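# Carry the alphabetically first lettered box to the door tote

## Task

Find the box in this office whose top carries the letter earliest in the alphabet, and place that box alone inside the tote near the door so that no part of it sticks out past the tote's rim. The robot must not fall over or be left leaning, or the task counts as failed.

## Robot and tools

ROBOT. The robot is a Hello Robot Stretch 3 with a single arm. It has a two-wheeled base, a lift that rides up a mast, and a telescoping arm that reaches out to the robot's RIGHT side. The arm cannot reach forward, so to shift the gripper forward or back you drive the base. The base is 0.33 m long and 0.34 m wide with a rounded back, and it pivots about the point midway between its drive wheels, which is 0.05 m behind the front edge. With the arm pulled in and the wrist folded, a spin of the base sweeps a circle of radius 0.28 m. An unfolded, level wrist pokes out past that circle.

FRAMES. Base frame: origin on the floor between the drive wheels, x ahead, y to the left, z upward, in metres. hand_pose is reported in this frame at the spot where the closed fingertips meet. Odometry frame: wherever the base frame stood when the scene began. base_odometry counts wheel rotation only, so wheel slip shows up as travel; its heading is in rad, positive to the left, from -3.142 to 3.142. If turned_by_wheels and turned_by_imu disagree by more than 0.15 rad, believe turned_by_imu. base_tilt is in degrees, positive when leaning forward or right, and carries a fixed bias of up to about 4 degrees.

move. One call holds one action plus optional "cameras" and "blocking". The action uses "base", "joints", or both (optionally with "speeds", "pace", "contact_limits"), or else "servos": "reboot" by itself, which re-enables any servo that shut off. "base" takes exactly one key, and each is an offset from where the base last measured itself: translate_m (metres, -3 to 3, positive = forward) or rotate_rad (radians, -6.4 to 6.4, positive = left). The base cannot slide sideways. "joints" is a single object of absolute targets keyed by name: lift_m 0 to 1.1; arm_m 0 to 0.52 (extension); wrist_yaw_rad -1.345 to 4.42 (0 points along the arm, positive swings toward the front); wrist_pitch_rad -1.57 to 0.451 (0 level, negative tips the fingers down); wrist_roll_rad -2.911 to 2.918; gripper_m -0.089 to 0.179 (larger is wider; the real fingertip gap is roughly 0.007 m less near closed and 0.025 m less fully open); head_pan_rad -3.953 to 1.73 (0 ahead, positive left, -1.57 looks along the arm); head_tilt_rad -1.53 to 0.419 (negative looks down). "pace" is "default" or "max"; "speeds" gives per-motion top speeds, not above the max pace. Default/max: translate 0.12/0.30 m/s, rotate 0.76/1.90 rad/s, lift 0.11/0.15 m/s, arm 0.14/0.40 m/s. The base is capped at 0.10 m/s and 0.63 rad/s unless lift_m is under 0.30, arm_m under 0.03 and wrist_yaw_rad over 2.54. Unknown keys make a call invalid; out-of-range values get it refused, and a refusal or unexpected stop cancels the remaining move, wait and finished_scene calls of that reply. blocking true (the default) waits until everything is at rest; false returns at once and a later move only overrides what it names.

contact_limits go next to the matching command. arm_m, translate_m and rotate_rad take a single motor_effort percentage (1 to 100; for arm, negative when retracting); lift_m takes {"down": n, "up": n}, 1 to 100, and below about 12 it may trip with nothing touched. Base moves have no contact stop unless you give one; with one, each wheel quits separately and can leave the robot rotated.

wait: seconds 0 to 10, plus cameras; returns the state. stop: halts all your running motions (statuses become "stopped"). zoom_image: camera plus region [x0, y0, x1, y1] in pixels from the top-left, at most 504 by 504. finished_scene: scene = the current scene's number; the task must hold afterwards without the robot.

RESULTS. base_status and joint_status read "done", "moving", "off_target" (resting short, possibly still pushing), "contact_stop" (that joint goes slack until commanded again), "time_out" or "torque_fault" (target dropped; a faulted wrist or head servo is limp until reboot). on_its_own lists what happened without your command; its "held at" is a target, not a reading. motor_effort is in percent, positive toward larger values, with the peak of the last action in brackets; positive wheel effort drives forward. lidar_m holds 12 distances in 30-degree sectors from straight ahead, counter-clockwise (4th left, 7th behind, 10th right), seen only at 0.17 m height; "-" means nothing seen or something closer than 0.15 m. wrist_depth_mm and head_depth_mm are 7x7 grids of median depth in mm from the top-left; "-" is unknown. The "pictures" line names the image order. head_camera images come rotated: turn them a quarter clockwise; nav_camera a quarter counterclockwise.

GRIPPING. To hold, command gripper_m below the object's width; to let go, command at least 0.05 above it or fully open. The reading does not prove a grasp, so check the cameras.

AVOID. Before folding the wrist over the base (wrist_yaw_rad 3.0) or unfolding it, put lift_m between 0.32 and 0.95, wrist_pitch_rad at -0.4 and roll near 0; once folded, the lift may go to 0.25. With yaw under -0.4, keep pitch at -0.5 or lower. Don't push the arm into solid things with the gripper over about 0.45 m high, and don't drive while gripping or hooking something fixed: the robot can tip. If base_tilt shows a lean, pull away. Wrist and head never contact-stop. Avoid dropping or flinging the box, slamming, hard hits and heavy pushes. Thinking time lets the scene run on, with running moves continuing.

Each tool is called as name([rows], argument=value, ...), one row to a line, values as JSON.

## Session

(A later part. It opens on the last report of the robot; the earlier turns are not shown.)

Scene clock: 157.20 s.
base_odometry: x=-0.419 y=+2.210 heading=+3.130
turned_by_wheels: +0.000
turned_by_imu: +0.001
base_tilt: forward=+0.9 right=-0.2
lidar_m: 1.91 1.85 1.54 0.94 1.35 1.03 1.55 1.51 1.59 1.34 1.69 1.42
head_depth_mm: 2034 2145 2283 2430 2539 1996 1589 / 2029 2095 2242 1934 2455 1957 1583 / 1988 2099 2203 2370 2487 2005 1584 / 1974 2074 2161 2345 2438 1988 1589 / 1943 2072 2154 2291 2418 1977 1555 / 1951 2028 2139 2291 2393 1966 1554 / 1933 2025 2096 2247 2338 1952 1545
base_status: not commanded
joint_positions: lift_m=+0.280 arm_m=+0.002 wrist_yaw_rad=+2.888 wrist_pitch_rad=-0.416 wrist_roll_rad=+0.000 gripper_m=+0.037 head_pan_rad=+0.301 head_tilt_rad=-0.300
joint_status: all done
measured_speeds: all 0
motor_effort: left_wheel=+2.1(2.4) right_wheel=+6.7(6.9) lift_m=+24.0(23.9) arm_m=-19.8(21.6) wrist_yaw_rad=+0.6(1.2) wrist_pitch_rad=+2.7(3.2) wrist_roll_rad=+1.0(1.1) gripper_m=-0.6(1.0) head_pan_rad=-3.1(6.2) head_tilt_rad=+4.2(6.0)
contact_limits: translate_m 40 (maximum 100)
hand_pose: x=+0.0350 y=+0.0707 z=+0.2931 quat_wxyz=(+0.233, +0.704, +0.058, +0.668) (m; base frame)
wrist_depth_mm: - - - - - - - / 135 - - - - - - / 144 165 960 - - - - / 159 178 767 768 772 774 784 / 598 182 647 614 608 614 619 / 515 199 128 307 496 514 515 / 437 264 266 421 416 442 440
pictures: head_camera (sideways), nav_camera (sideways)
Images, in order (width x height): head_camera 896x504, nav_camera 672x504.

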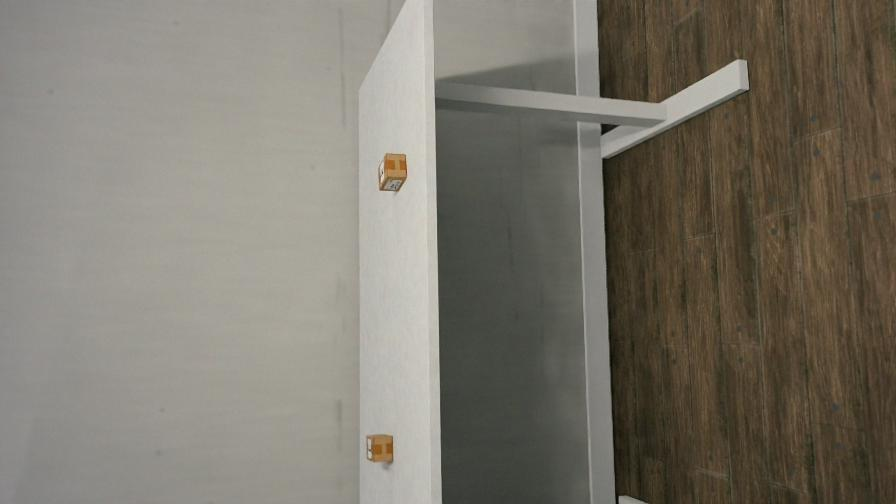

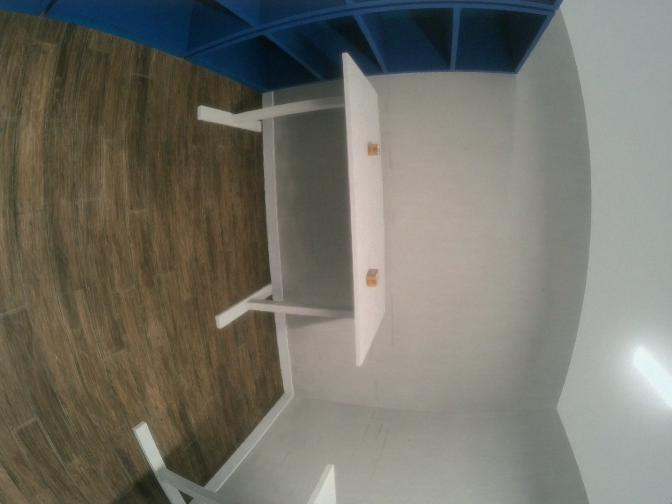

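move(joints={"head_pan_rad": -1.15, "head_tilt_rad": -0.5}, cameras=["head_camera"])

Scene clock: 165.57 s.
move: done
base_odometry: x=-0.419 y=+2.210 heading=+3.130
turned_by_wheels: +0.000
turned_by_imu: +0.001
base_tilt: forward=+0.8 right=+0.0
lidar_m: 1.90 1.85 1.54 0.94 1.35 1.03 1.56 1.51 1.60 1.34 1.69 1.41
head_depth_mm: 1446 1547 1083 1835 1645 1576 1345 / 1442 1539 1082 1885 2008 1608 1343 / 1428 1549 1078 1895 2000 1588 1344 / 1436 1538 1069 1875 2010 1592 1340 / 1423 1532 1069 1877 1974 1603 1337 / 1427 1525 1067 1871 1984 1593 1338 / 1429 1511 1055 1872 1985 1608 1321
base_status: not commanded
joint_positions: lift_m=+0.280 arm_m=+0.002 wrist_yaw_rad=+2.888 wrist_pitch_rad=-0.416 wrist_roll_rad=+0.000 gripper_m=+0.037 head_pan_rad=-1.183 head_tilt_rad=-0.497
joint_status: all done
measured_speeds: all 0
motor_effort: left_wheel=+2.1(2.4) right_wheel=+6.9(6.9) lift_m=+24.7(24.9) arm_m=-18.6(19.5) wrist_yaw_rad=+0.6(1.4) wrist_pitch_rad=+2.8(3.1) wrist_roll_rad=+1.2(1.2) gripper_m=+0.6(0.9) head_pan_rad=+0.3(6.0) head_tilt_rad=-2.1(5.6)
contact_limits: translate_m 40 (maximum 100)
hand_pose: x=+0.0350 y=+0.0707 z=+0.2931 quat_wxyz=(+0.233, +0.704, +0.058, +0.668) (m; base frame)
wrist_depth_mm: - - - - - - - / 135 - - - - - - / 144 165 947 - - - - / 159 178 761 766 770 773 759 / 594 181 642 620 621 621 606 / 523 199 127 305 498 509 510 / 442 263 264 416 416 440 440
pictures: head_camera (sideways)
Images, in order (width x height): head_camera 896x504.

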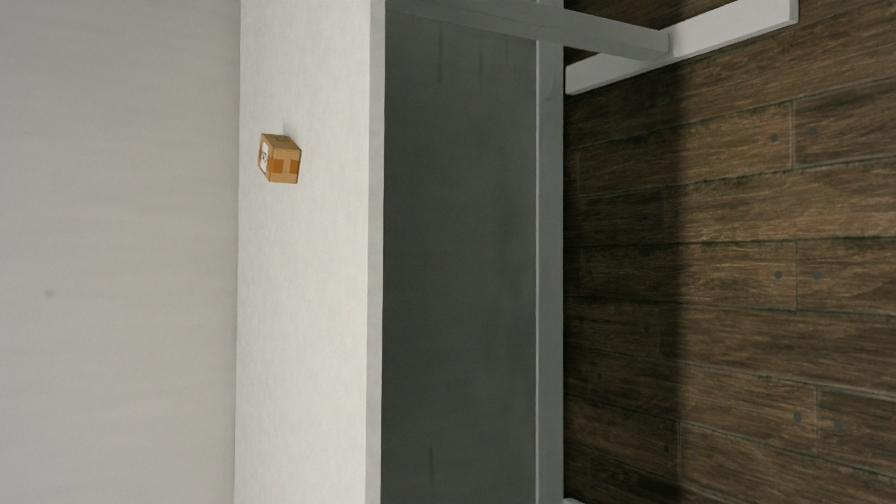

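zoom_image(camera="head_camera", region=[240, 120, 310, 195])

move(joints={"head_pan_rad": -0.65, "head_tilt_rad": -0.5}, cameras=["head_camera"])

Scaled by 6.720 from the camera's 896x504 image, which has a finer 1280x720 frame.

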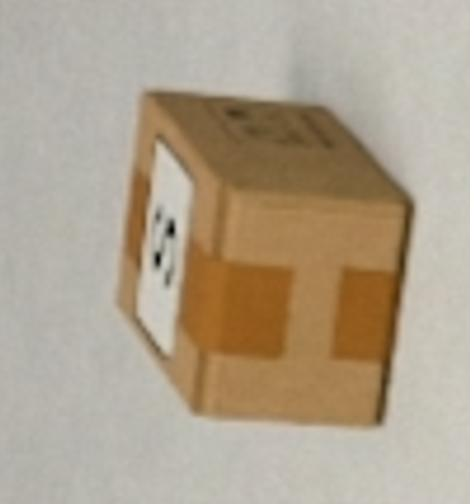

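Scene clock: 168.03 s.
move: done
base_odometry: x=-0.419 y=+2.210 heading=+3.130
turned_by_wheels: +0.000
turned_by_imu: +0.000
base_tilt: forward=+0.9 right=-0.2
lidar_m: 1.90 1.85 1.53 0.94 1.35 1.02 1.55 1.52 1.60 1.34 1.69 1.42
head_depth_mm: 1432 1518 1085 1797 1922 1627 1338 / 1494 1597 1082 1916 1983 1613 1334 / 1570 1661 1149 2012 2003 1611 1337 / 1651 1774 1239 2113 1803 1583 1341 / 1757 1893 1338 2291 1996 1598 1342 / 1841 2050 2246 2417 1977 1602 1346 / 1980 2160 2423 2541 1968 1592 1342
base_status: not commanded
joint_positions: lift_m=+0.280 arm_m=+0.002 wrist_yaw_rad=+2.888 wrist_pitch_rad=-0.416 wrist_roll_rad=+0.000 gripper_m=+0.037 head_pan_rad=-0.642 head_tilt_rad=-0.500
joint_status: all done
measured_speeds: all 0
motor_effort: left_wheel=+2.1(2.4) right_wheel=+6.3(6.7) lift_m=+25.0(25.3) arm_m=-18.1(18.6) wrist_yaw_rad=+0.9(1.3) wrist_pitch_rad=+2.9(3.1) wrist_roll_rad=+0.8(1.1) gripper_m=-0.4(1.2) head_pan_rad=+3.3(6.2) head_tilt_rad=-2.5(4.3)
contact_limits: translate_m 40 (maximum 100)
hand_pose: x=+0.0350 y=+0.0707 z=+0.2931 quat_wxyz=(+0.233, +0.704, +0.058, +0.668) (m; base frame)
wrist_depth_mm: - - - - - - - / 136 - - - - - - / 144 165 956 - - - - / 159 178 778 748 776 780 775 / 593 182 644 615 620 611 609 / 513 198 128 308 499 513 518 / 445 263 266 419 422 443 439
pictures: head_camera (sideways)
Images, in order (width x height): head_camera 896x504.

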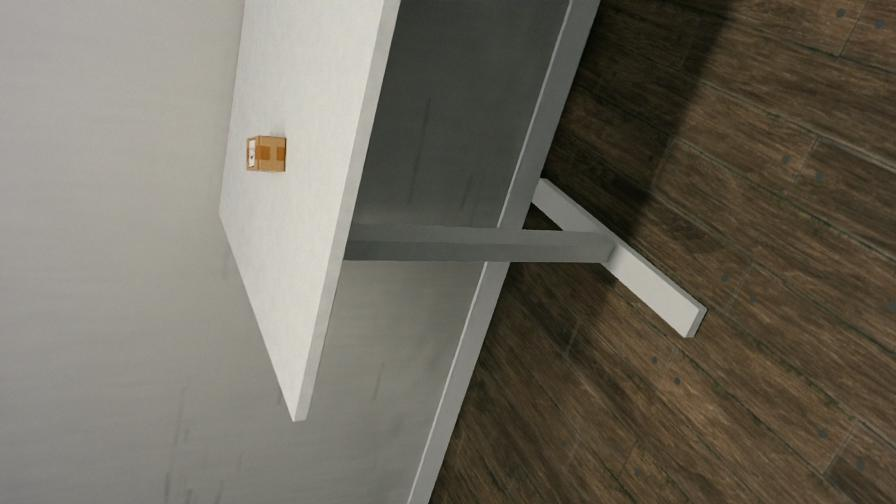

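zoom_image(camera="head_camera", region=[240, 128, 292, 180])

Scaled by 9.692 from the camera's 896x504 image, which has a finer 1280x720 frame.

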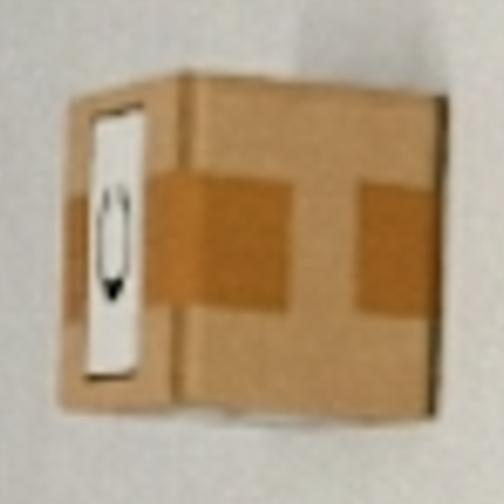

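move(base={"rotate_rad": 0.4376}, joints={"head_pan_rad": -0.1, "head_tilt_rad": -0.4}, pace="max", cameras=[])

move(base={"translate_m": 0.7}, pace="max", contact_limits={"translate_m": 40}, cameras=["head_camera", "nav_camera"])

Scene clock: 178.23 s.
move: done
base_odometry: x=-0.419 y=+2.210 heading=-2.716
turned_by_wheels: +0.437
turned_by_imu: +0.436
base_tilt: forward=+0.9 right=-0.2
lidar_m: 2.25 1.53 0.94 1.08 1.37 1.59 1.52 1.55 1.34 1.69 1.41 1.91
head_depth_mm: 1952 2113 1947 2403 2323 1767 1448 / 1954 2105 1944 2411 2117 1772 1445 / 1935 2106 1933 2412 2294 1782 1431 / 1935 2045 1901 2413 2274 1741 1443 / 1927 2075 1866 2392 2256 1749 1431 / 1929 2017 1858 2364 2258 1750 1441 / 1879 2024 1848 2339 2180 1750 1421
base_status: done
joint_positions: lift_m=+0.280 arm_m=+0.002 wrist_yaw_rad=+2.888 wrist_pitch_rad=-0.416 wrist_roll_rad=+0.000 gripper_m=+0.037 head_pan_rad=-0.093 head_tilt_rad=-0.404
joint_status: all done
measured_speeds: all 0
motor_effort: left_wheel=-9.2(16.8) right_wheel=+8.4(16.0) lift_m=+25.1(25.6) arm_m=-18.4(18.8) wrist_yaw_rad=+1.2(1.4) wrist_pitch_rad=+2.9(3.1) wrist_roll_rad=+1.1(1.1) gripper_m=+0.1(1.0) head_pan_rad=+1.5(4.5) head_tilt_rad=+3.6(4.9)
hand_pose: x=+0.0350 y=+0.0707 z=+0.2931 quat_wxyz=(+0.233, +0.704, +0.058, +0.668) (m; base frame)
wrist_depth_mm: - - - - - - - / 136 - - - - - - / 145 156 963 - - - - / 161 177 764 774 779 773 768 / 594 182 642 614 619 619 618 / 513 199 127 306 501 518 516 / 444 263 265 415 417 443 441
pictures: none
No camera images: "cameras" was empty.

Scene clock: 181.90 s.
move: done
base_odometry: x=-1.057 y=+1.921 heading=-2.716
turned_by_wheels: +0.000
turned_by_imu: +0.000
base_tilt: forward=+0.9 right=-0.2
lidar_m: 1.55 1.22 1.07 1.27 0.97 1.51 2.21 2.26 1.71 1.22 1.70 1.26
head_depth_mm: 1341 1444 1521 959 1823 1660 1450 / 1344 1439 1514 1008 1818 1762 1435 / 1332 1423 1498 1009 1800 1769 1437 / 1312 1414 1493 1002 1784 1760 1441 / 1314 1394 1467 996 1770 1756 1432 / 1304 1387 1469 992 1755 1737 1436 / 1290 1382 1450 982 1734 1737 1432
base_status: done
joint_positions: lift_m=+0.280 arm_m=+0.002 wrist_yaw_rad=+2.888 wrist_pitch_rad=-0.416 wrist_roll_rad=+0.000 gripper_m=+0.037 head_pan_rad=-0.099 head_tilt_rad=-0.399
joint_status: not commanded
measured_speeds: all 0
motor_effort: left_wheel=+5.1(11.7) right_wheel=+0.0(15.6) lift_m=+25.5(26.1) arm_m=-23.3(23.7) wrist_yaw_rad=+0.9(1.3) wrist_pitch_rad=+2.7(3.1) wrist_roll_rad=+0.9(1.1) gripper_m=+0.2(1.5) head_pan_rad=-3.9(4.7) head_tilt_rad=+3.9(4.5)
contact_limits: translate_m 40 (maximum 100)
hand_pose: x=+0.0350 y=+0.0707 z=+0.2931 quat_wxyz=(+0.233, +0.704, +0.058, +0.668) (m; base frame)
wrist_depth_mm: - - - - - - - / 135 - - - - - - / 145 156 965 - - - 965 / 161 179 779 784 767 785 774 / 587 182 638 625 613 630 606 / 514 198 128 306 497 517 512 / 441 263 266 417 414 435 435
pictures: head_camera (sideways), nav_camera (sideways)
Images, in order (width x height): head_camera 896x504, nav_camera 672x504.

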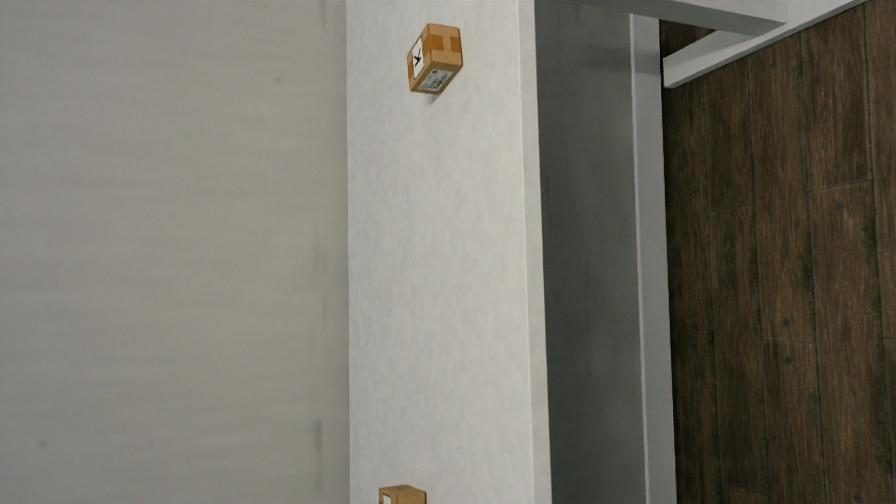

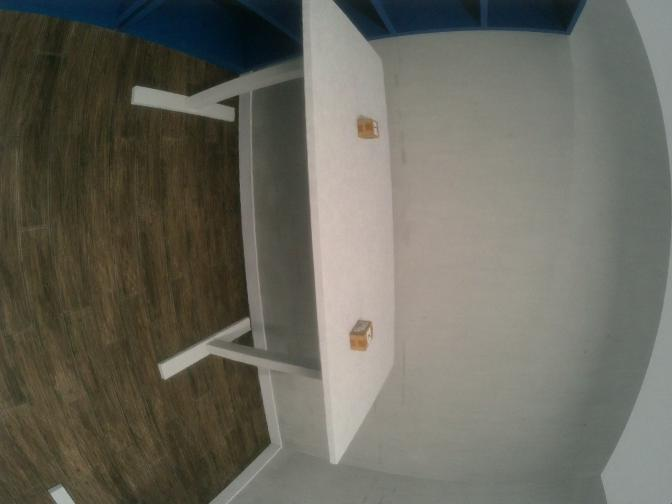

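zoom_image(camera="head_camera", region=[400, 20, 470, 95])

move(joints={"head_pan_rad": 0.3, "head_tilt_rad": -0.45}, cameras=["head_camera"])

Scaled by 6.720 from the camera's 896x504 image, which has a finer 1280x720 frame.

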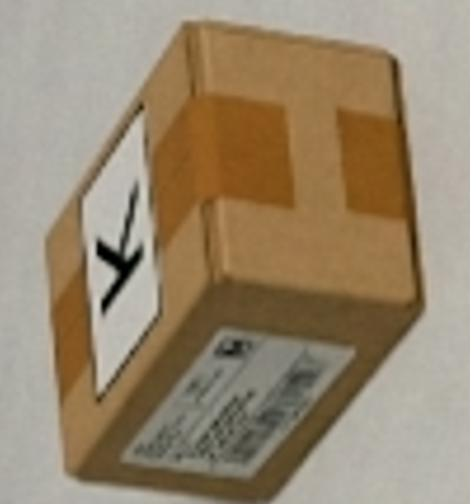

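Scene clock: 184.87 s.
move: done
base_odometry: x=-1.057 y=+1.921 heading=-2.716
turned_by_wheels: +0.000
turned_by_imu: +0.000
base_tilt: forward=+0.8 right=-0.1
lidar_m: 1.55 1.22 1.08 1.27 0.97 1.52 2.21 2.27 1.71 1.22 1.71 1.25
head_depth_mm: 1268 1354 1423 913 1729 1696 1398 / 1307 1404 1452 907 1774 1693 1392 / 1344 1442 1455 903 1860 1692 1389 / 1392 1496 1445 948 1926 1672 1393 / 1429 1562 1420 950 1948 1624 1387 / 1488 1584 1431 998 1920 1635 1391 / 1479 1591 1686 1059 2002 1666 1379
base_status: not commanded
joint_positions: lift_m=+0.280 arm_m=+0.002 wrist_yaw_rad=+2.888 wrist_pitch_rad=-0.416 wrist_roll_rad=+0.000 gripper_m=+0.037 head_pan_rad=+0.302 head_tilt_rad=-0.446
joint_status: all done
measured_speeds: all 0
motor_effort: left_wheel=+5.2(5.4) right_wheel=+0.2(0.4) lift_m=+26.1(26.5) arm_m=-23.1(23.1) wrist_yaw_rad=+1.0(1.2) wrist_pitch_rad=+3.0(3.2) wrist_roll_rad=+0.8(1.1) gripper_m=+0.0(1.1) head_pan_rad=+2.8(4.3) head_tilt_rad=-2.2(5.4)
contact_limits: translate_m 40 (maximum 100)
hand_pose: x=+0.0350 y=+0.0707 z=+0.2931 quat_wxyz=(+0.233, +0.704, +0.058, +0.668) (m; base frame)
wrist_depth_mm: - - - - - - - / 135 - - - - - - / 145 155 947 - - - 946 / 160 178 776 756 773 766 766 / 613 182 637 611 615 614 618 / 505 198 128 308 499 518 513 / 437 263 265 419 415 438 444
pictures: head_camera (sideways)
Images, in order (width x height): head_camera 896x504.

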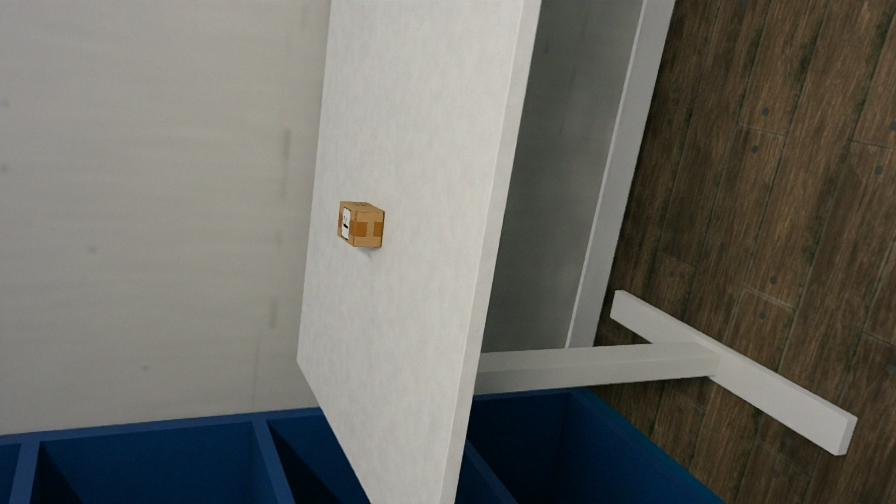

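zoom_image(camera="head_camera", region=[330, 195, 392, 255])

Scaled by 8.129 from the camera's 896x504 image, which has a finer 1280x720 frame.

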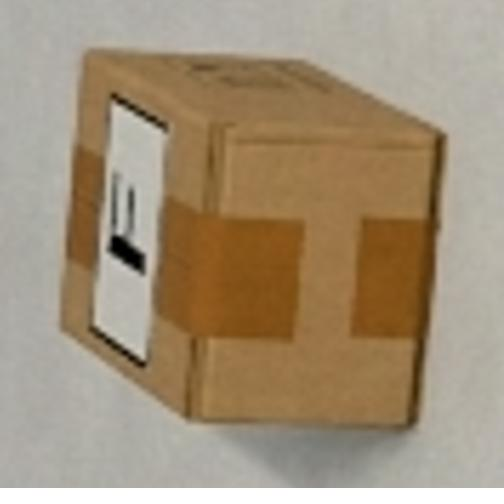

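move(joints={"head_pan_rad": -1.83, "head_tilt_rad": -0.35}, cameras=["head_camera"])

Scene clock: 221.30 s.
move: done
base_odometry: x=-1.057 y=+1.921 heading=-2.716
turned_by_wheels: +0.000
turned_by_imu: +0.001
base_tilt: forward=+1.0 right=-0.2
lidar_m: 1.55 1.22 1.07 1.27 0.97 1.52 2.21 2.27 1.71 1.21 1.71 1.26
head_depth_mm: 1599 1723 1780 1290 2159 1878 1506 / 1564 1676 1760 1181 2070 1872 1504 / 1524 1621 1685 1175 2015 1868 1502 / 1491 1578 1644 1162 1944 1871 1490 / 1455 1532 1607 1072 1883 1853 1491 / 1400 1494 1551 1059 1822 1800 1459 / 1375 1462 1533 979 1734 1781 1488
base_status: not commanded
joint_positions: lift_m=+0.280 arm_m=+0.002 wrist_yaw_rad=+2.888 wrist_pitch_rad=-0.416 wrist_roll_rad=+0.000 gripper_m=+0.037 head_pan_rad=-1.871 head_tilt_rad=-0.353
joint_status: all done
measured_speeds: all 0
motor_effort: left_wheel=+5.3(5.4) right_wheel=+0.0(0.7) lift_m=+26.7(27.0) arm_m=-21.5(22.2) wrist_yaw_rad=+0.9(1.3) wrist_pitch_rad=+2.9(3.1) wrist_roll_rad=+0.9(1.0) gripper_m=-0.3(1.0) head_pan_rad=+1.3(5.0) head_tilt_rad=+3.4(6.4)
contact_limits: translate_m 40 (maximum 100)
hand_pose: x=+0.0350 y=+0.0707 z=+0.2931 quat_wxyz=(+0.233, +0.704, +0.058, +0.668) (m; base frame)
wrist_depth_mm: - - - - - - - / 136 - - - - - - / 144 156 969 - - - 991 / 161 178 763 776 774 779 776 / 593 182 638 608 611 625 626 / 511 198 128 306 495 508 512 / 440 264 265 418 411 444 442
pictures: head_camera (sideways)
Images, in order (width x height): head_camera 896x504.

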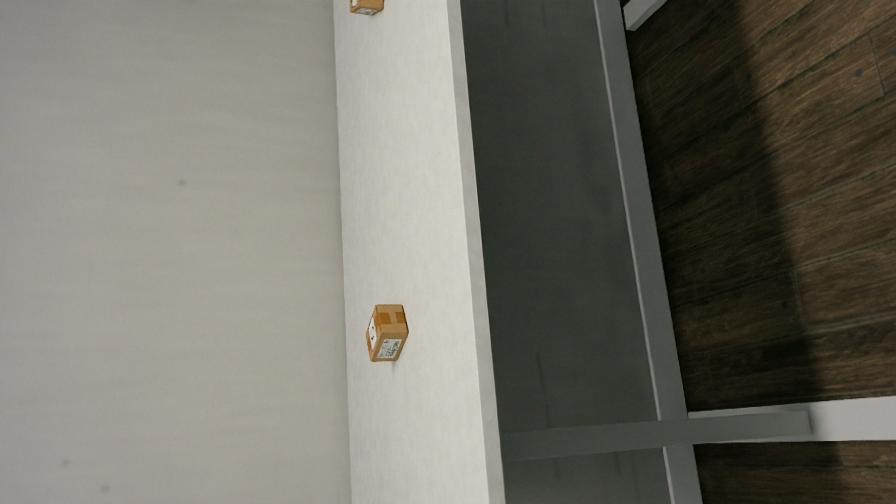

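zoom_image(camera="head_camera", region=[360, 300, 416, 366])

Scaled by 7.636 from the camera's 896x504 image, which has a finer 1280x720 frame.

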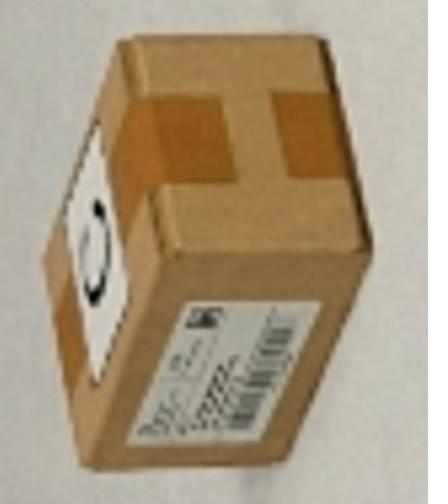

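move(base={"rotate_rad": 1.151}, pace="max", cameras=[])

move(base={"translate_m": -0.366}, pace="max", contact_limits={"translate_m": 40}, cameras=[])

move(base={"rotate_rad": -1.151}, joints={"head_pan_rad": -1.57, "head_tilt_rad": -0.38}, pace="max", cameras=["head_camera"])

Scene clock: 263.53 s.
move: done
base_odometry: x=-1.057 y=+1.921 heading=-1.566
turned_by_wheels: +1.151
turned_by_imu: +1.147
base_tilt: forward=+1.1 right=-0.2
lidar_m: 1.07 0.95 0.96 1.52 2.22 1.71 1.70 1.21 1.75 1.26 1.55 1.22
head_depth_mm: 1750 1807 1896 1961 2056 1899 1532 / 1891 1970 2100 2191 2253 1889 1521 / 1841 1943 2119 2277 2379 1863 1508 / 1705 1806 1948 1224 2207 1878 1510 / 1597 1691 1814 1140 2046 1741 1466 / 1506 1569 1648 1127 1829 1750 1488 / 1413 1463 1547 984 1725 1803 1492
base_status: done
joint_positions: lift_m=+0.280 arm_m=+0.002 wrist_yaw_rad=+2.888 wrist_pitch_rad=-0.416 wrist_roll_rad=+0.000 gripper_m=+0.037 head_pan_rad=-1.830 head_tilt_rad=-0.349
joint_status: not commanded
measured_speeds: all 0
motor_effort: left_wheel=-9.0(16.5) right_wheel=+8.8(16.7) lift_m=+27.4(27.8) arm_m=-23.1(23.9) wrist_yaw_rad=+1.0(1.2) wrist_pitch_rad=+2.8(3.0) wrist_roll_rad=+0.8(1.1) gripper_m=+0.6(1.3) head_pan_rad=+2.1(4.2) head_tilt_rad=+3.4(4.2)
hand_pose: x=+0.0350 y=+0.0707 z=+0.2931 quat_wxyz=(+0.233, +0.704, +0.058, +0.668) (m; base frame)
wrist_depth_mm: - - - - - - - / 135 - - - - - - / 145 174 - - - 903 - / 161 179 755 759 766 775 730 / 585 181 645 611 615 608 621 / 513 198 128 306 495 515 518 / 443 264 265 417 416 445 447
pictures: none
No camera images: "cameras" was empty.

Scene clock: 266.07 s.
move: done
base_odometry: x=-1.059 y=+2.287 heading=-1.566
turned_by_wheels: +0.000
turned_by_imu: +0.001
base_tilt: forward=+1.0 right=-0.2
lidar_m: 1.43 1.24 1.62 2.09 2.06 1.37 1.37 0.90 1.41 1.30 1.72 1.53
head_depth_mm: 1396 1434 1511 1574 1650 1698 1508 / 1536 1583 1678 1738 1839 1835 1502 / 1687 1751 1858 1973 2092 1873 1510 / 1854 1948 2084 2186 2309 1870 1511 / 1781 1875 1980 2117 2226 1863 1491 / 1654 1745 1820 1959 2084 1866 1498 / 1554 1631 1715 1200 1938 1849 1486
base_status: done
joint_positions: lift_m=+0.280 arm_m=+0.002 wrist_yaw_rad=+2.888 wrist_pitch_rad=-0.416 wrist_roll_rad=+0.000 gripper_m=+0.037 head_pan_rad=-1.830 head_tilt_rad=-0.349
joint_status: not commanded
measured_speeds: all 0
motor_effort: left_wheel=-9.6(17.5) right_wheel=+6.0(7.7) lift_m=+27.7(28.0) arm_m=-21.2(23.6) wrist_yaw_rad=+1.4(1.4) wrist_pitch_rad=+2.9(3.1) wrist_roll_rad=+0.8(1.1) gripper_m=-0.6(1.0) head_pan_rad=+2.2(4.1) head_tilt_rad=+2.7(3.4)
contact_limits: translate_m 40 (maximum 100)
hand_pose: x=+0.0350 y=+0.0707 z=+0.2931 quat_wxyz=(+0.233, +0.704, +0.058, +0.668) (m; base frame)
wrist_depth_mm: - - - - - - - / 134 - - - - - - / 145 174 - - - - - / 160 179 776 782 784 779 767 / 588 181 645 617 613 625 618 / 517 198 127 307 502 516 518 / 438 263 265 416 416 444 437
pictures: none
No camera images: "cameras" was empty.

Scene clock: 267.90 s.
move: done
base_odometry: x=-1.059 y=+2.287 heading=-2.716
turned_by_wheels: -1.151
turned_by_imu: -1.147
base_tilt: forward=+1.0 right=-0.1
lidar_m: 1.30 1.54 1.43 1.24 1.62 2.14 2.04 1.37 1.41 0.90 1.38 1.80
head_depth_mm: 1130 1197 1276 949 653 1629 1487 / 1134 1204 1274 951 651 1632 1473 / 1137 1205 1278 864 648 1643 1477 / 1140 1213 1286 900 672 1658 1468 / 1136 1215 1293 929 673 1591 1349 / 1147 1211 1291 922 668 1647 1460 / 1149 1209 1315 986 665 1642 1451
base_status: done
joint_positions: lift_m=+0.280 arm_m=+0.002 wrist_yaw_rad=+2.888 wrist_pitch_rad=-0.416 wrist_roll_rad=+0.000 gripper_m=+0.037 head_pan_rad=-1.563 head_tilt_rad=-0.378
joint_status: all done
measured_speeds: all 0
motor_effort: left_wheel=+9.8(16.8) right_wheel=-7.7(16.2) lift_m=+27.9(28.3) arm_m=-22.9(23.8) wrist_yaw_rad=+0.3(1.1) wrist_pitch_rad=+2.7(3.1) wrist_roll_rad=+0.8(1.1) gripper_m=-0.6(1.1) head_pan_rad=-0.5(4.3) head_tilt_rad=-2.1(3.7)
hand_pose: x=+0.0350 y=+0.0707 z=+0.2931 quat_wxyz=(+0.233, +0.704, +0.058, +0.668) (m; base frame)
wrist_depth_mm: - - - - - - - / 136 - - - - - - / 144 174 - - - - - / 161 178 769 768 774 772 769 / 590 182 646 608 626 613 624 / 506 198 128 307 501 521 523 / 434 264 264 416 416 441 442
pictures: head_camera (sideways)
Images, in order (width x height): head_camera 896x504.

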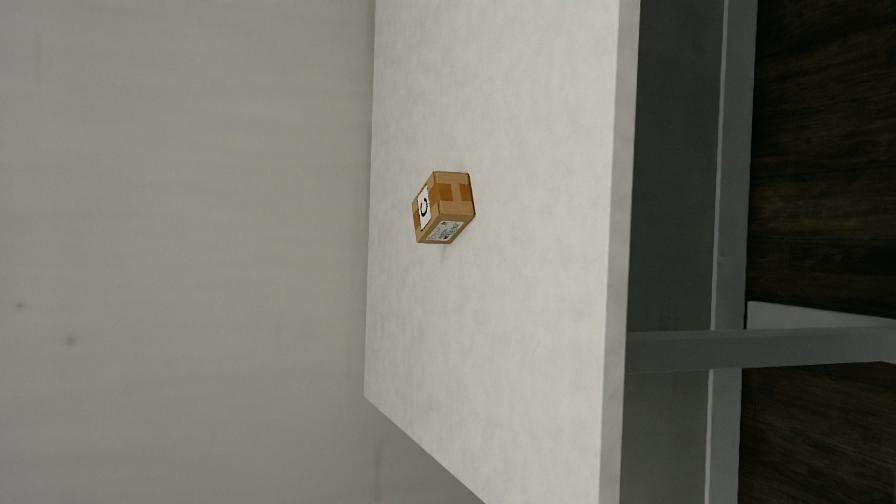

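zoom_image(camera="head_camera", region=[406, 166, 482, 248])

Scaled by 6.146 from the camera's 896x504 image, which has a finer 1280x720 frame.

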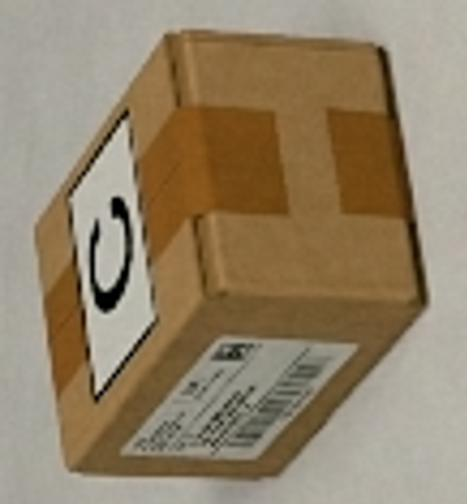

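zoom_image(camera="head_camera", region=[412, 180, 438, 232])

Scaled by 9.692 from the camera's 896x504 image, which has a finer 1280x720 frame.

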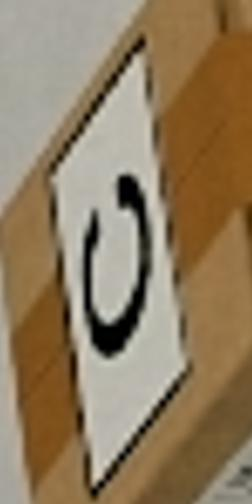

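move(joints={"lift_m": 0.93}, pace="max", blocking=false, cameras=[])

wait(seconds=0.8, cameras=[])

move(joints={"wrist_yaw_rad": 0.4, "gripper_m": 0.15}, pace="max", cameras=[])

move(joints={"lift_m": 1.085, "wrist_pitch_rad": -0.7}, pace="max", cameras=["wrist_camera"])

Scene clock: 326.33 s.
move: moving
base_odometry: x=-1.059 y=+2.287 heading=-2.716
turned_by_wheels: +0.000
turned_by_imu: +0.001
base_tilt: forward=+1.0 right=-0.3
lidar_m: 1.30 1.53 1.44 1.24 1.62 2.15 2.04 1.37 1.41 0.90 1.37 1.80
head_depth_mm: 1128 1201 1278 944 651 1638 1471 / 1136 1210 1275 935 645 1631 1475 / 1136 1210 1283 861 645 1638 1459 / 1138 1208 1283 879 671 1649 1461 / 1139 1211 1293 924 668 1597 1353 / 1149 1219 1299 921 669 1637 1410 / 1148 1218 1302 980 665 1639 1453
base_status: not commanded
joint_positions: lift_m=+0.319 arm_m=+0.002 wrist_yaw_rad=+2.888 wrist_pitch_rad=-0.417 wrist_roll_rad=+0.000 gripper_m=+0.037 head_pan_rad=-1.570 head_tilt_rad=-0.380
joint_status: lift_m moving
measured_speeds: translate_m=+0.000 rotate_rad=+0.000 lift_m=+0.148 arm_m=+0.000 wrist_yaw_rad=+0.000 wrist_pitch_rad=+0.000 wrist_roll_rad=+0.000 head_pan_rad=+0.000 head_tilt_rad=+0.000
motor_effort: left_wheel=+9.6(9.9) right_wheel=-7.4(8.1) lift_m=+30.8(32.6) arm_m=-19.1(19.4) wrist_yaw_rad=+0.9(1.2) wrist_pitch_rad=+2.9(3.3) wrist_roll_rad=+0.9(0.9) gripper_m=+0.5(0.8) head_pan_rad=-3.3(4.2) head_tilt_rad=-1.0(2.3)
hand_pose: x=+0.0350 y=+0.0707 z=+0.3324 quat_wxyz=(+0.233, +0.704, +0.058, +0.668) (m; base frame)
wrist_depth_mm: - - - - - - - / 135 - - - - - - / 145 171 - - - - - / 161 178 834 824 837 823 824 / 637 182 687 661 655 659 664 / 559 199 128 521 535 563 556 / 475 460 300 464 452 469 477
pictures: none
No camera images: "cameras" was empty.

Scene clock: 327.13 s.
earlier move: moving
base_odometry: x=-1.059 y=+2.287 heading=-2.716
turned_by_wheels: +0.000
turned_by_imu: +0.000
base_tilt: forward=+0.9 right=+0.0
lidar_m: 1.30 1.53 1.43 1.24 1.62 2.15 2.04 1.37 1.40 0.90 1.37 1.80
head_depth_mm: 1134 1195 1283 946 650 1628 1474 / 1127 1199 1287 938 649 1626 1468 / 1139 1205 1283 857 644 1644 1461 / 1135 1210 1285 883 670 1634 1462 / 1141 1210 1293 924 669 1580 1341 / 1143 1218 1288 918 668 1636 1424 / 1146 1225 1311 978 663 1649 1466
base_status: not commanded
joint_positions: lift_m=+0.439 arm_m=+0.002 wrist_yaw_rad=+2.888 wrist_pitch_rad=-0.417 wrist_roll_rad=+0.000 gripper_m=+0.037 head_pan_rad=-1.570 head_tilt_rad=-0.380
joint_status: lift_m moving
measured_speeds: translate_m=+0.000 rotate_rad=+0.000 lift_m=+0.150 arm_m=+0.000 wrist_yaw_rad=+0.000 wrist_pitch_rad=+0.000 wrist_roll_rad=+0.000 head_pan_rad=+0.000 head_tilt_rad=+0.000
motor_effort: left_wheel=+9.9(9.9) right_wheel=-7.9(8.1) lift_m=+31.2(32.6) arm_m=-18.2(19.4) wrist_yaw_rad=+0.8(1.5) wrist_pitch_rad=+2.8(3.4) wrist_roll_rad=+0.8(1.1) gripper_m=+0.5(1.3) head_pan_rad=-3.4(4.2) head_tilt_rad=-1.7(3.1)
hand_pose: x=+0.0350 y=+0.0707 z=+0.4523 quat_wxyz=(+0.233, +0.704, +0.058, +0.668) (m; base frame)
wrist_depth_mm: - - - - - - - / 136 - - - - - - / 145 171 - - - - - / 162 178 - - - - - / 804 182 841 849 823 826 836 / 692 199 128 664 674 706 705 / 592 576 575 596 578 596 603
wait: 0.80 s; no rest
pictures: none
No camera images: "cameras" was empty.

Scene clock: 330.97 s.
move: done
base_odometry: x=-1.059 y=+2.287 heading=-2.716
turned_by_wheels: +0.000
turned_by_imu: +0.001
base_tilt: forward=+0.8 right=-0.1
lidar_m: 1.30 1.53 1.44 1.24 1.62 2.15 2.04 1.37 1.40 0.90 1.37 1.81
head_depth_mm: 1129 1208 1288 943 650 1618 1566 / 1127 1205 1276 939 646 1633 1474 / 1138 1213 1288 862 645 1627 1390 / 1135 1212 1291 881 671 1640 - / 1139 1210 1287 923 668 1599 - / 1145 1208 1295 918 669 1630 1416 / 1146 1215 1315 975 664 1643 387
base_status: not commanded
joint_positions: lift_m=+0.930 arm_m=+0.002 wrist_yaw_rad=+0.403 wrist_pitch_rad=-0.417 wrist_roll_rad=+0.000 gripper_m=+0.150 head_pan_rad=-1.570 head_tilt_rad=-0.380
joint_status: all done
measured_speeds: all 0
motor_effort: left_wheel=+9.7(9.9) right_wheel=-7.7(8.2) lift_m=+29.4(32.3) arm_m=-15.3(18.6) wrist_yaw_rad=-1.9(6.6) wrist_pitch_rad=+3.0(3.3) wrist_roll_rad=+0.8(1.2) gripper_m=+0.2(92.9) head_pan_rad=-2.3(4.6) head_tilt_rad=-0.8(2.7)
hand_pose: x=+0.0666 y=-0.3533 z=+0.9430 quat_wxyz=(+0.707, +0.282, -0.648, -0.005) (m; base frame)
wrist_depth_mm: - - - - - 499 - / - - 441 397 402 404 406 / - - - 352 317 297 296 / - - - - - - - / - - - - - - - / - 122 - - - 120 - / - - - - - - -
pictures: none
No camera images: "cameras" was empty.

Scene clock: 332.80 s.
move: done
base_odometry: x=-1.059 y=+2.287 heading=-2.716
turned_by_wheels: +0.000
turned_by_imu: +0.000
base_tilt: forward=+1.0 right=-0.3
lidar_m: 1.30 1.54 1.44 1.24 1.62 2.14 2.04 1.37 1.40 0.90 1.37 1.80
head_depth_mm: 1130 1200 - - - - - / 1132 1205 - - - - - / 1137 1209 - - - - - / 1141 1214 1285 1065 - - - / 1139 1215 1284 1060 - 1599 1346 / 1137 1217 1290 923 665 1641 1426 / 1148 1216 1306 983 662 1649 1406
base_status: not commanded
joint_positions: lift_m=+1.085 arm_m=+0.002 wrist_yaw_rad=+0.403 wrist_pitch_rad=-0.711 wrist_roll_rad=+0.000 gripper_m=+0.150 head_pan_rad=-1.570 head_tilt_rad=-0.380
joint_status: all done
measured_speeds: all 0
motor_effort: left_wheel=+9.5(9.9) right_wheel=-7.9(8.3) lift_m=+28.7(32.8) arm_m=-13.5(15.3) wrist_yaw_rad=-1.7(2.5) wrist_pitch_rad=+1.8(4.9) wrist_roll_rad=+0.9(1.2) gripper_m=-0.2(1.0) head_pan_rad=-3.5(4.1) head_tilt_rad=-2.0(2.4)
hand_pose: x=+0.0484 y=-0.3109 z=+1.0382 quat_wxyz=(+0.699, +0.374, -0.600, -0.109) (m; base frame)
wrist_depth_mm: - - - - - 521 - / - - - 408 415 419 418 / - - - - 386 364 363 / - - - - - - 335 / - - - - - - - / - 122 - - - 120 - / - - - - - - -
pictures: wrist_camera
Images, in order (width x height): wrist_camera 644x364.

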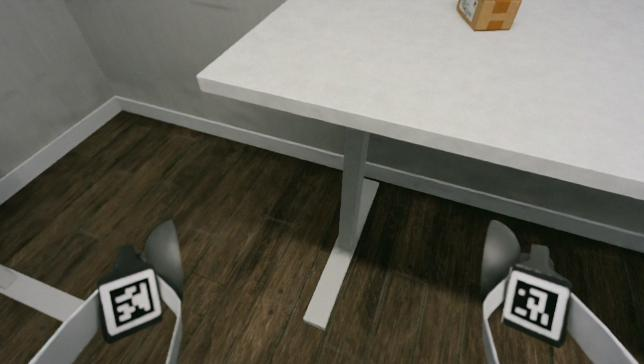

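move(joints={"arm_m": 0.28, "wrist_yaw_rad": 0.25}, pace="max", contact_limits={"arm_m": 40}, cameras=["wrist_camera"])

Scene clock: 368.03 s.
move: done
base_odometry: x=-1.059 y=+2.287 heading=-2.716
turned_by_wheels: +0.000
turned_by_imu: +0.001
base_tilt: forward=+0.8 right=-0.2
lidar_m: 1.30 1.53 1.44 1.24 1.62 2.14 2.04 1.37 1.40 0.91 1.37 1.80
head_depth_mm: 1129 346 336 943 650 1632 1481 / 1136 334 344 879 645 1643 1462 / 1129 1175 352 402 643 1632 1468 / 1143 1208 1257 780 672 1645 1460 / 1135 1220 1293 928 668 1595 1347 / 1141 1212 1286 920 665 1624 1425 / 1143 1213 1302 976 662 1647 1440
base_status: not commanded
joint_positions: lift_m=+1.085 arm_m=+0.280 wrist_yaw_rad=+0.253 wrist_pitch_rad=-0.712 wrist_roll_rad=+0.000 gripper_m=+0.150 head_pan_rad=-1.570 head_tilt_rad=-0.380
joint_status: all done
measured_speeds: all 0
motor_effort: left_wheel=+9.6(9.8) right_wheel=-7.6(8.1) lift_m=+23.6(23.6) arm_m=+23.5(26.1) wrist_yaw_rad=-2.1(6.1) wrist_pitch_rad=+2.0(2.5) wrist_roll_rad=+0.9(1.1) gripper_m=+0.0(1.8) head_pan_rad=-3.5(4.1) head_tilt_rad=-1.6(2.9)
contact_limits: arm_m 40 (drawing in: default 40, maximum 55; extending or still: default 49, maximum 70)
hand_pose: x=+0.0230 y=-0.5975 z=+1.0380 quat_wxyz=(+0.689, +0.328, -0.626, -0.161) (m; base frame)
wrist_depth_mm: - - - - - - - / - - 417 417 356 412 418 / - 364 361 366 366 363 359 / 323 315 315 314 317 315 313 / 276 276 276 276 275 277 275 / 252 122 248 247 247 120 248 / 232 214 222 223 222 218 111
pictures: wrist_camera
Images, in order (width x height): wrist_camera 644x364.

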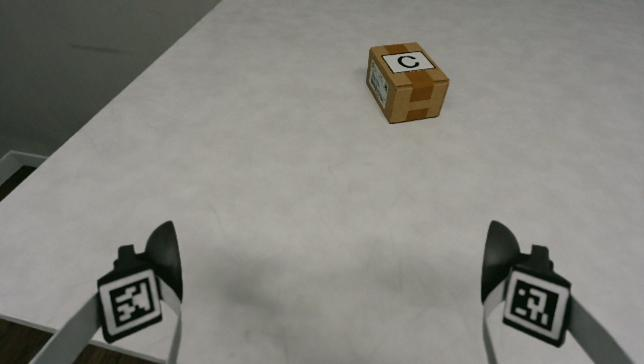

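zoom_image(camera="wrist_camera", region=[360, 36, 456, 128])

Scaled by 5.250.

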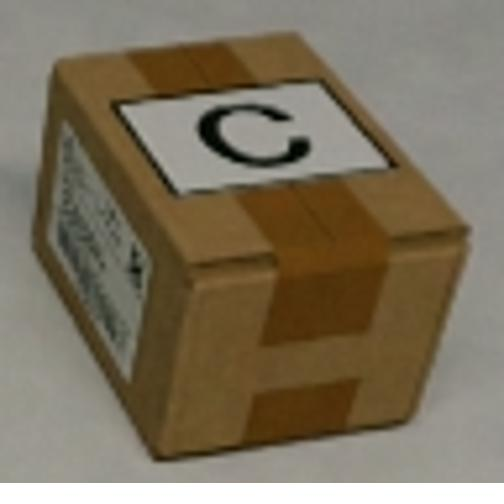

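move(base={"rotate_rad": 0.45}, joints={"arm_m": 0.22, "wrist_yaw_rad": 0.0}, pace="max", cameras=[])

move(base={"translate_m": -0.353}, pace="max", contact_limits={"translate_m": 40}, cameras=["wrist_camera"])

Scene clock: 419.57 s.
move: done
base_odometry: x=-1.059 y=+2.287 heading=-2.267
turned_by_wheels: +0.449
turned_by_imu: +0.449
base_tilt: forward=+1.0 right=-0.1
lidar_m: 1.53 1.44 1.24 1.25 1.61 2.04 2.07 1.37 1.34 0.90 1.70 1.30
head_depth_mm: 1133 - - 890 649 1524 1470 / 1164 1211 294 420 620 1088 1202 / 1228 1281 296 307 672 1700 1459 / 1282 1362 1456 1515 743 1748 1465 / 1347 1436 1544 1638 1809 1817 1468 / 1412 1517 1632 1773 1918 1789 1459 / 1500 1597 1741 1879 2075 1782 1460
base_status: done
joint_positions: lift_m=+1.085 arm_m=+0.220 wrist_yaw_rad=+0.003 wrist_pitch_rad=-0.712 wrist_roll_rad=+0.000 gripper_m=+0.150 head_pan_rad=-1.570 head_tilt_rad=-0.380
joint_status: all done
measured_speeds: all 0
motor_effort: left_wheel=-8.8(14.9) right_wheel=+11.4(15.8) lift_m=+30.4(30.6) arm_m=-22.3(24.6) wrist_yaw_rad=-2.0(5.5) wrist_pitch_rad=+2.0(2.5) wrist_roll_rad=+0.8(1.2) gripper_m=-0.1(1.3) head_pan_rad=-2.3(3.3) head_tilt_rad=-0.8(2.1)
hand_pose: x=-0.0211 y=-0.5431 z=+1.0380 quat_wxyz=(+0.663, +0.248, -0.662, -0.246) (m; base frame)
wrist_depth_mm: - - - - - - - / - - - - 416 418 375 / - - - 366 366 366 351 / - - - 316 316 315 317 / - - - 279 278 276 277 / - 122 - - 255 120 247 / - - - - - 234 111
pictures: none
No camera images: "cameras" was empty.

Scene clock: 424.03 s.
move: done
base_odometry: x=-0.832 y=+2.558 heading=-2.267
turned_by_wheels: +0.000
turned_by_imu: +0.002
base_tilt: forward=+1.0 right=-0.2
lidar_m: 1.88 1.73 1.38 1.56 1.86 1.72 1.74 1.04 1.20 0.89 1.53 1.59
head_depth_mm: 1006 - - 890 651 497 1414 / 1047 1078 294 420 621 496 1469 / 1097 1140 296 307 618 526 1461 / 1140 1220 1293 928 642 548 1431 / 1202 1277 1369 930 638 1110 1242 / 1274 1352 1446 920 636 1771 1464 / 1336 1437 1550 1611 665 1802 1463
base_status: done
joint_positions: lift_m=+1.085 arm_m=+0.220 wrist_yaw_rad=+0.003 wrist_pitch_rad=-0.712 wrist_roll_rad=+0.000 gripper_m=+0.150 head_pan_rad=-1.570 head_tilt_rad=-0.380
joint_status: not commanded
measured_speeds: all 0
motor_effort: left_wheel=-7.2(16.8) right_wheel=-1.1(7.5) lift_m=+29.0(30.5) arm_m=-15.9(22.5) wrist_yaw_rad=-1.8(2.4) wrist_pitch_rad=+2.1(2.5) wrist_roll_rad=+0.8(1.1) gripper_m=+0.6(1.3) head_pan_rad=-1.0(3.5) head_tilt_rad=-2.1(2.1)
contact_limits: translate_m 40 (maximum 100)
hand_pose: x=-0.0211 y=-0.5431 z=+1.0380 quat_wxyz=(+0.663, +0.248, -0.662, -0.246) (m; base frame)
wrist_depth_mm: - - - - - - - / - 420 418 342 418 417 418 / 367 366 360 355 364 368 363 / 323 315 316 314 317 312 316 / 277 278 276 277 277 278 278 / 254 122 247 248 248 120 247 / 105 215 223 223 223 220 111
pictures: wrist_camera
Images, in order (width x height): wrist_camera 644x364.

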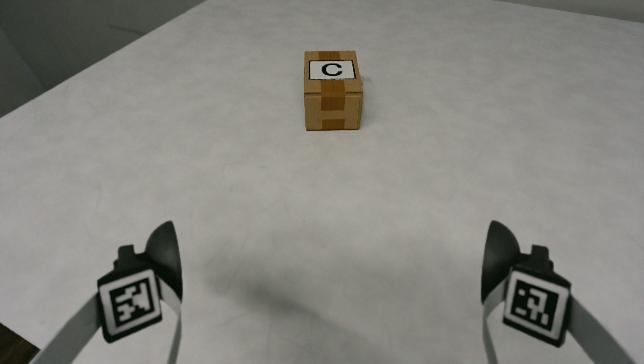

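zoom_image(camera="wrist_camera", region=[296, 46, 370, 134])

move(joints={"arm_m": 0.4225}, pace="max", contact_limits={"arm_m": 40}, cameras=["wrist_camera"])

Scaled by 5.727.

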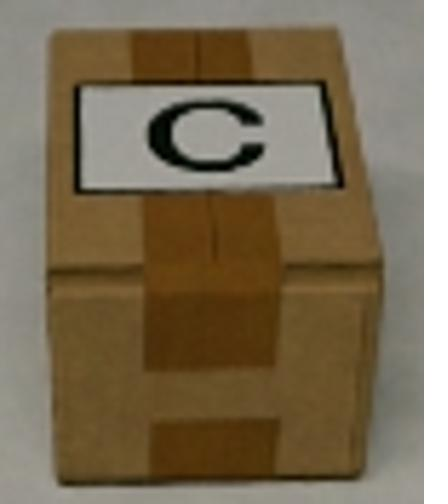

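Scene clock: 435.67 s.
move: done
base_odometry: x=-0.832 y=+2.558 heading=-2.267
turned_by_wheels: +0.000
turned_by_imu: +0.001
base_tilt: forward=+1.1 right=-0.2
lidar_m: 1.88 1.74 1.38 1.55 1.86 1.72 1.74 1.04 1.20 0.89 1.53 1.59
head_depth_mm: 1001 383 1118 943 650 496 1404 / 1047 460 463 884 646 493 1464 / 1087 1117 486 781 643 527 1469 / 1140 1219 1288 873 643 545 1433 / 1205 1272 1366 926 642 1109 1244 / 1269 1348 1462 915 639 1799 1461 / 1322 1439 1546 1603 665 1780 1451
base_status: not commanded
joint_positions: lift_m=+1.085 arm_m=+0.423 wrist_yaw_rad=+0.003 wrist_pitch_rad=-0.713 wrist_roll_rad=+0.000 gripper_m=+0.150 head_pan_rad=-1.570 head_tilt_rad=-0.380
joint_status: all done
measured_speeds: all 0
motor_effort: left_wheel=-7.1(7.4) right_wheel=-0.4(1.1) lift_m=+27.8(28.6) arm_m=+21.6(26.6) wrist_yaw_rad=-1.5(2.2) wrist_pitch_rad=+2.1(2.4) wrist_roll_rad=+0.8(1.0) gripper_m=-0.3(1.5) head_pan_rad=-1.7(2.2) head_tilt_rad=+0.3(1.5)
contact_limits: arm_m 40 (drawing in: default 40, maximum 55; extending or still: default 49, maximum 70); translate_m 40 (maximum 100)
hand_pose: x=-0.0211 y=-0.7456 z=+1.0379 quat_wxyz=(+0.663, +0.248, -0.662, -0.246) (m; base frame)
wrist_depth_mm: - - - - - - - / - 421 414 419 414 416 418 / - 362 364 362 364 366 359 / 325 314 315 251 315 315 314 / 276 276 276 220 278 275 278 / 252 122 246 204 246 120 245 / - 215 223 223 222 218 111
pictures: wrist_camera
Images, in order (width x height): wrist_camera 644x364.

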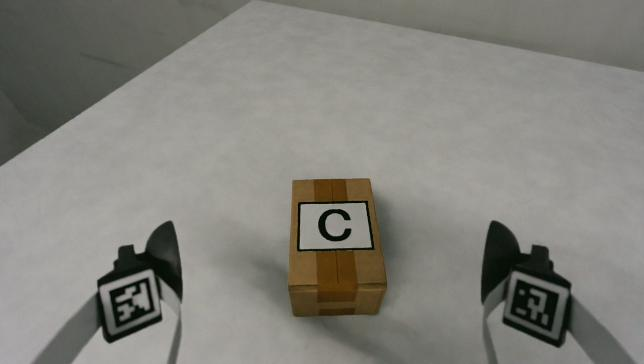

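move(joints={"lift_m": 1.004}, speeds={"lift_m": 0.05}, contact_limits={"lift_m": {"down": 15}}, cameras=["wrist_camera"])

Scene clock: 443.80 s.
move: done
base_odometry: x=-0.832 y=+2.558 heading=-2.267
turned_by_wheels: +0.000
turned_by_imu: +0.001
base_tilt: forward=+1.1 right=-0.1
lidar_m: 1.88 1.72 1.38 1.55 1.85 1.72 1.74 1.04 1.20 0.89 1.53 1.59
head_depth_mm: 1008 1064 403 791 650 497 1412 / 1052 1113 498 730 649 495 1482 / 1097 1156 515 550 644 527 1478 / 1148 1221 1291 929 643 548 1436 / 1196 1268 1383 928 640 1102 1246 / 1266 1350 1480 916 639 1793 1467 / 1329 1427 1545 1597 665 1779 1467
base_status: not commanded
joint_positions: lift_m=+1.004 arm_m=+0.423 wrist_yaw_rad=+0.002 wrist_pitch_rad=-0.704 wrist_roll_rad=+0.003 gripper_m=+0.150 head_pan_rad=-1.570 head_tilt_rad=-0.380
joint_status: all done
measured_speeds: all 0
motor_effort: left_wheel=-7.2(7.4) right_wheel=-0.1(1.3) lift_m=+17.1(24.8) arm_m=-19.7(19.7) wrist_yaw_rad=-1.1(2.2) wrist_pitch_rad=+0.5(2.6) wrist_roll_rad=-0.3(1.0) gripper_m=+0.3(1.0) head_pan_rad=-1.4(2.1) head_tilt_rad=-0.5(1.6)
contact_limits: arm_m 40 (drawing in: default 40, maximum 55; extending or still: default 49, maximum 70); lift_m down 15 (down: maximum 72; up: maximum 65); translate_m 40 (maximum 100)
hand_pose: x=-0.0213 y=-0.7471 z=+0.9584 quat_wxyz=(+0.663, +0.244, -0.664, -0.244) (m; base frame)
wrist_depth_mm: - 371 368 367 368 365 365 / 299 295 297 296 293 297 292 / 247 248 247 171 237 245 245 / 214 213 212 147 206 212 212 / 187 186 186 147 177 185 186 / 170 122 166 166 166 122 165 / - 125 150 149 149 146 143
pictures: wrist_camera
Images, in order (width x height): wrist_camera 644x364.

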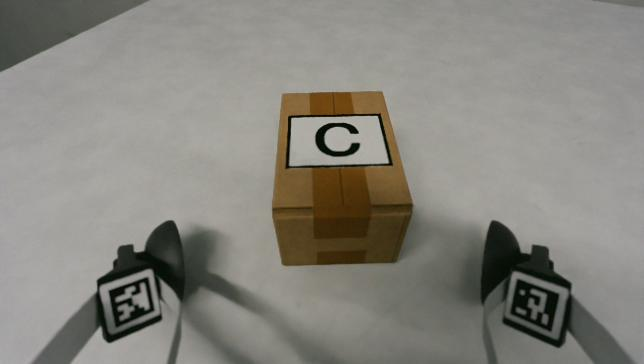

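move(joints={"lift_m": 1.009, "gripper_m": 0.03}, cameras=[])

move(joints={"gripper_m": 0.005}, cameras=["wrist_camera"])

Scene clock: 449.93 s.
move: done
base_odometry: x=-0.832 y=+2.558 heading=-2.267
turned_by_wheels: +0.000
turned_by_imu: +0.001
base_tilt: forward=+1.0 right=-0.2
lidar_m: 1.88 1.73 1.38 1.55 1.87 1.72 1.74 1.04 1.19 0.89 1.53 1.59
head_depth_mm: 1003 1058 397 840 649 496 1417 / 1053 1106 492 835 647 494 1472 / 1096 1160 512 563 644 527 1482 / 1145 1218 1289 930 642 546 1434 / 1197 1281 1378 926 641 1113 1247 / 1267 1359 1448 917 636 1758 1459 / 1331 1423 1554 1595 663 1786 1459
base_status: not commanded
joint_positions: lift_m=+1.009 arm_m=+0.422 wrist_yaw_rad=+0.004 wrist_pitch_rad=-0.695 wrist_roll_rad=+0.003 gripper_m=+0.031 head_pan_rad=-1.570 head_tilt_rad=-0.380
joint_status: all done
measured_speeds: all 0
motor_effort: left_wheel=-6.6(7.2) right_wheel=-0.2(0.8) lift_m=+23.8(29.8) arm_m=-21.0(21.4) wrist_yaw_rad=-2.6(3.0) wrist_pitch_rad=-0.9(1.6) wrist_roll_rad=-0.4(0.5) gripper_m=-12.2(96.4) head_pan_rad=+0.4(2.0) head_tilt_rad=+1.0(1.5)
contact_limits: arm_m 40 (drawing in: default 40, maximum 55; extending or still: default 49, maximum 70); translate_m 40 (maximum 100)
hand_pose: x=-0.0209 y=-0.7487 z=+0.9650 quat_wxyz=(+0.664, +0.242, -0.665, -0.240) (m; base frame)
wrist_depth_mm: - 376 388 391 384 385 386 / 313 313 312 310 310 310 308 / 260 262 261 180 258 258 258 / 222 222 223 154 216 220 221 / 195 195 186 150 159 194 192 / 174 173 130 172 128 172 171 / 153 156 152 155 152 155 154
pictures: none
No camera images: "cameras" was empty.

Scene clock: 450.73 s.
move: done
base_odometry: x=-0.832 y=+2.558 heading=-2.267
turned_by_wheels: +0.000
turned_by_imu: +0.000
base_tilt: forward=+0.9 right=-0.1
lidar_m: 1.88 1.73 1.38 1.55 1.85 1.72 1.73 1.04 1.20 0.89 1.53 1.59
head_depth_mm: 1012 1062 397 840 651 496 1419 / 1047 1114 491 834 647 495 1470 / 1097 1168 514 561 644 529 1466 / 1146 1221 1293 931 644 545 1409 / 1196 1280 1381 928 640 1108 1241 / 1265 1356 1455 916 637 1793 1451 / 1325 1442 1546 1608 662 1800 1448
base_status: not commanded
joint_positions: lift_m=+1.009 arm_m=+0.422 wrist_yaw_rad=+0.005 wrist_pitch_rad=-0.694 wrist_roll_rad=+0.003 gripper_m=+0.006 head_pan_rad=-1.570 head_tilt_rad=-0.380
joint_status: all done
measured_speeds: all 0
motor_effort: left_wheel=-6.2(6.5) right_wheel=-0.7(0.7) lift_m=+20.0(23.8) arm_m=-20.7(21.3) wrist_yaw_rad=-3.7(3.9) wrist_pitch_rad=-1.3(1.7) wrist_roll_rad=-0.5(0.5) gripper_m=-19.2(98.3) head_pan_rad=-0.4(1.2) head_tilt_rad=+1.7(1.7)
contact_limits: arm_m 40 (drawing in: default 40, maximum 55; extending or still: default 49, maximum 70); translate_m 40 (maximum 100)
hand_pose: x=-0.0207 y=-0.7490 z=+0.9652 quat_wxyz=(+0.665, +0.242, -0.665, -0.240) (m; base frame)
wrist_depth_mm: - 370 386 386 388 386 367 / 312 313 312 309 309 308 309 / 260 261 260 180 258 258 256 / 224 223 222 154 216 222 221 / 194 195 190 148 185 193 193 / 173 173 130 172 126 172 171 / 152 159 153 155 152 155 154
pictures: wrist_camera
Images, in order (width x height): wrist_camera 644x364.

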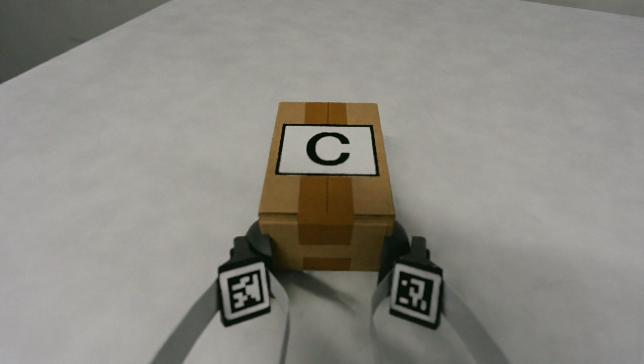

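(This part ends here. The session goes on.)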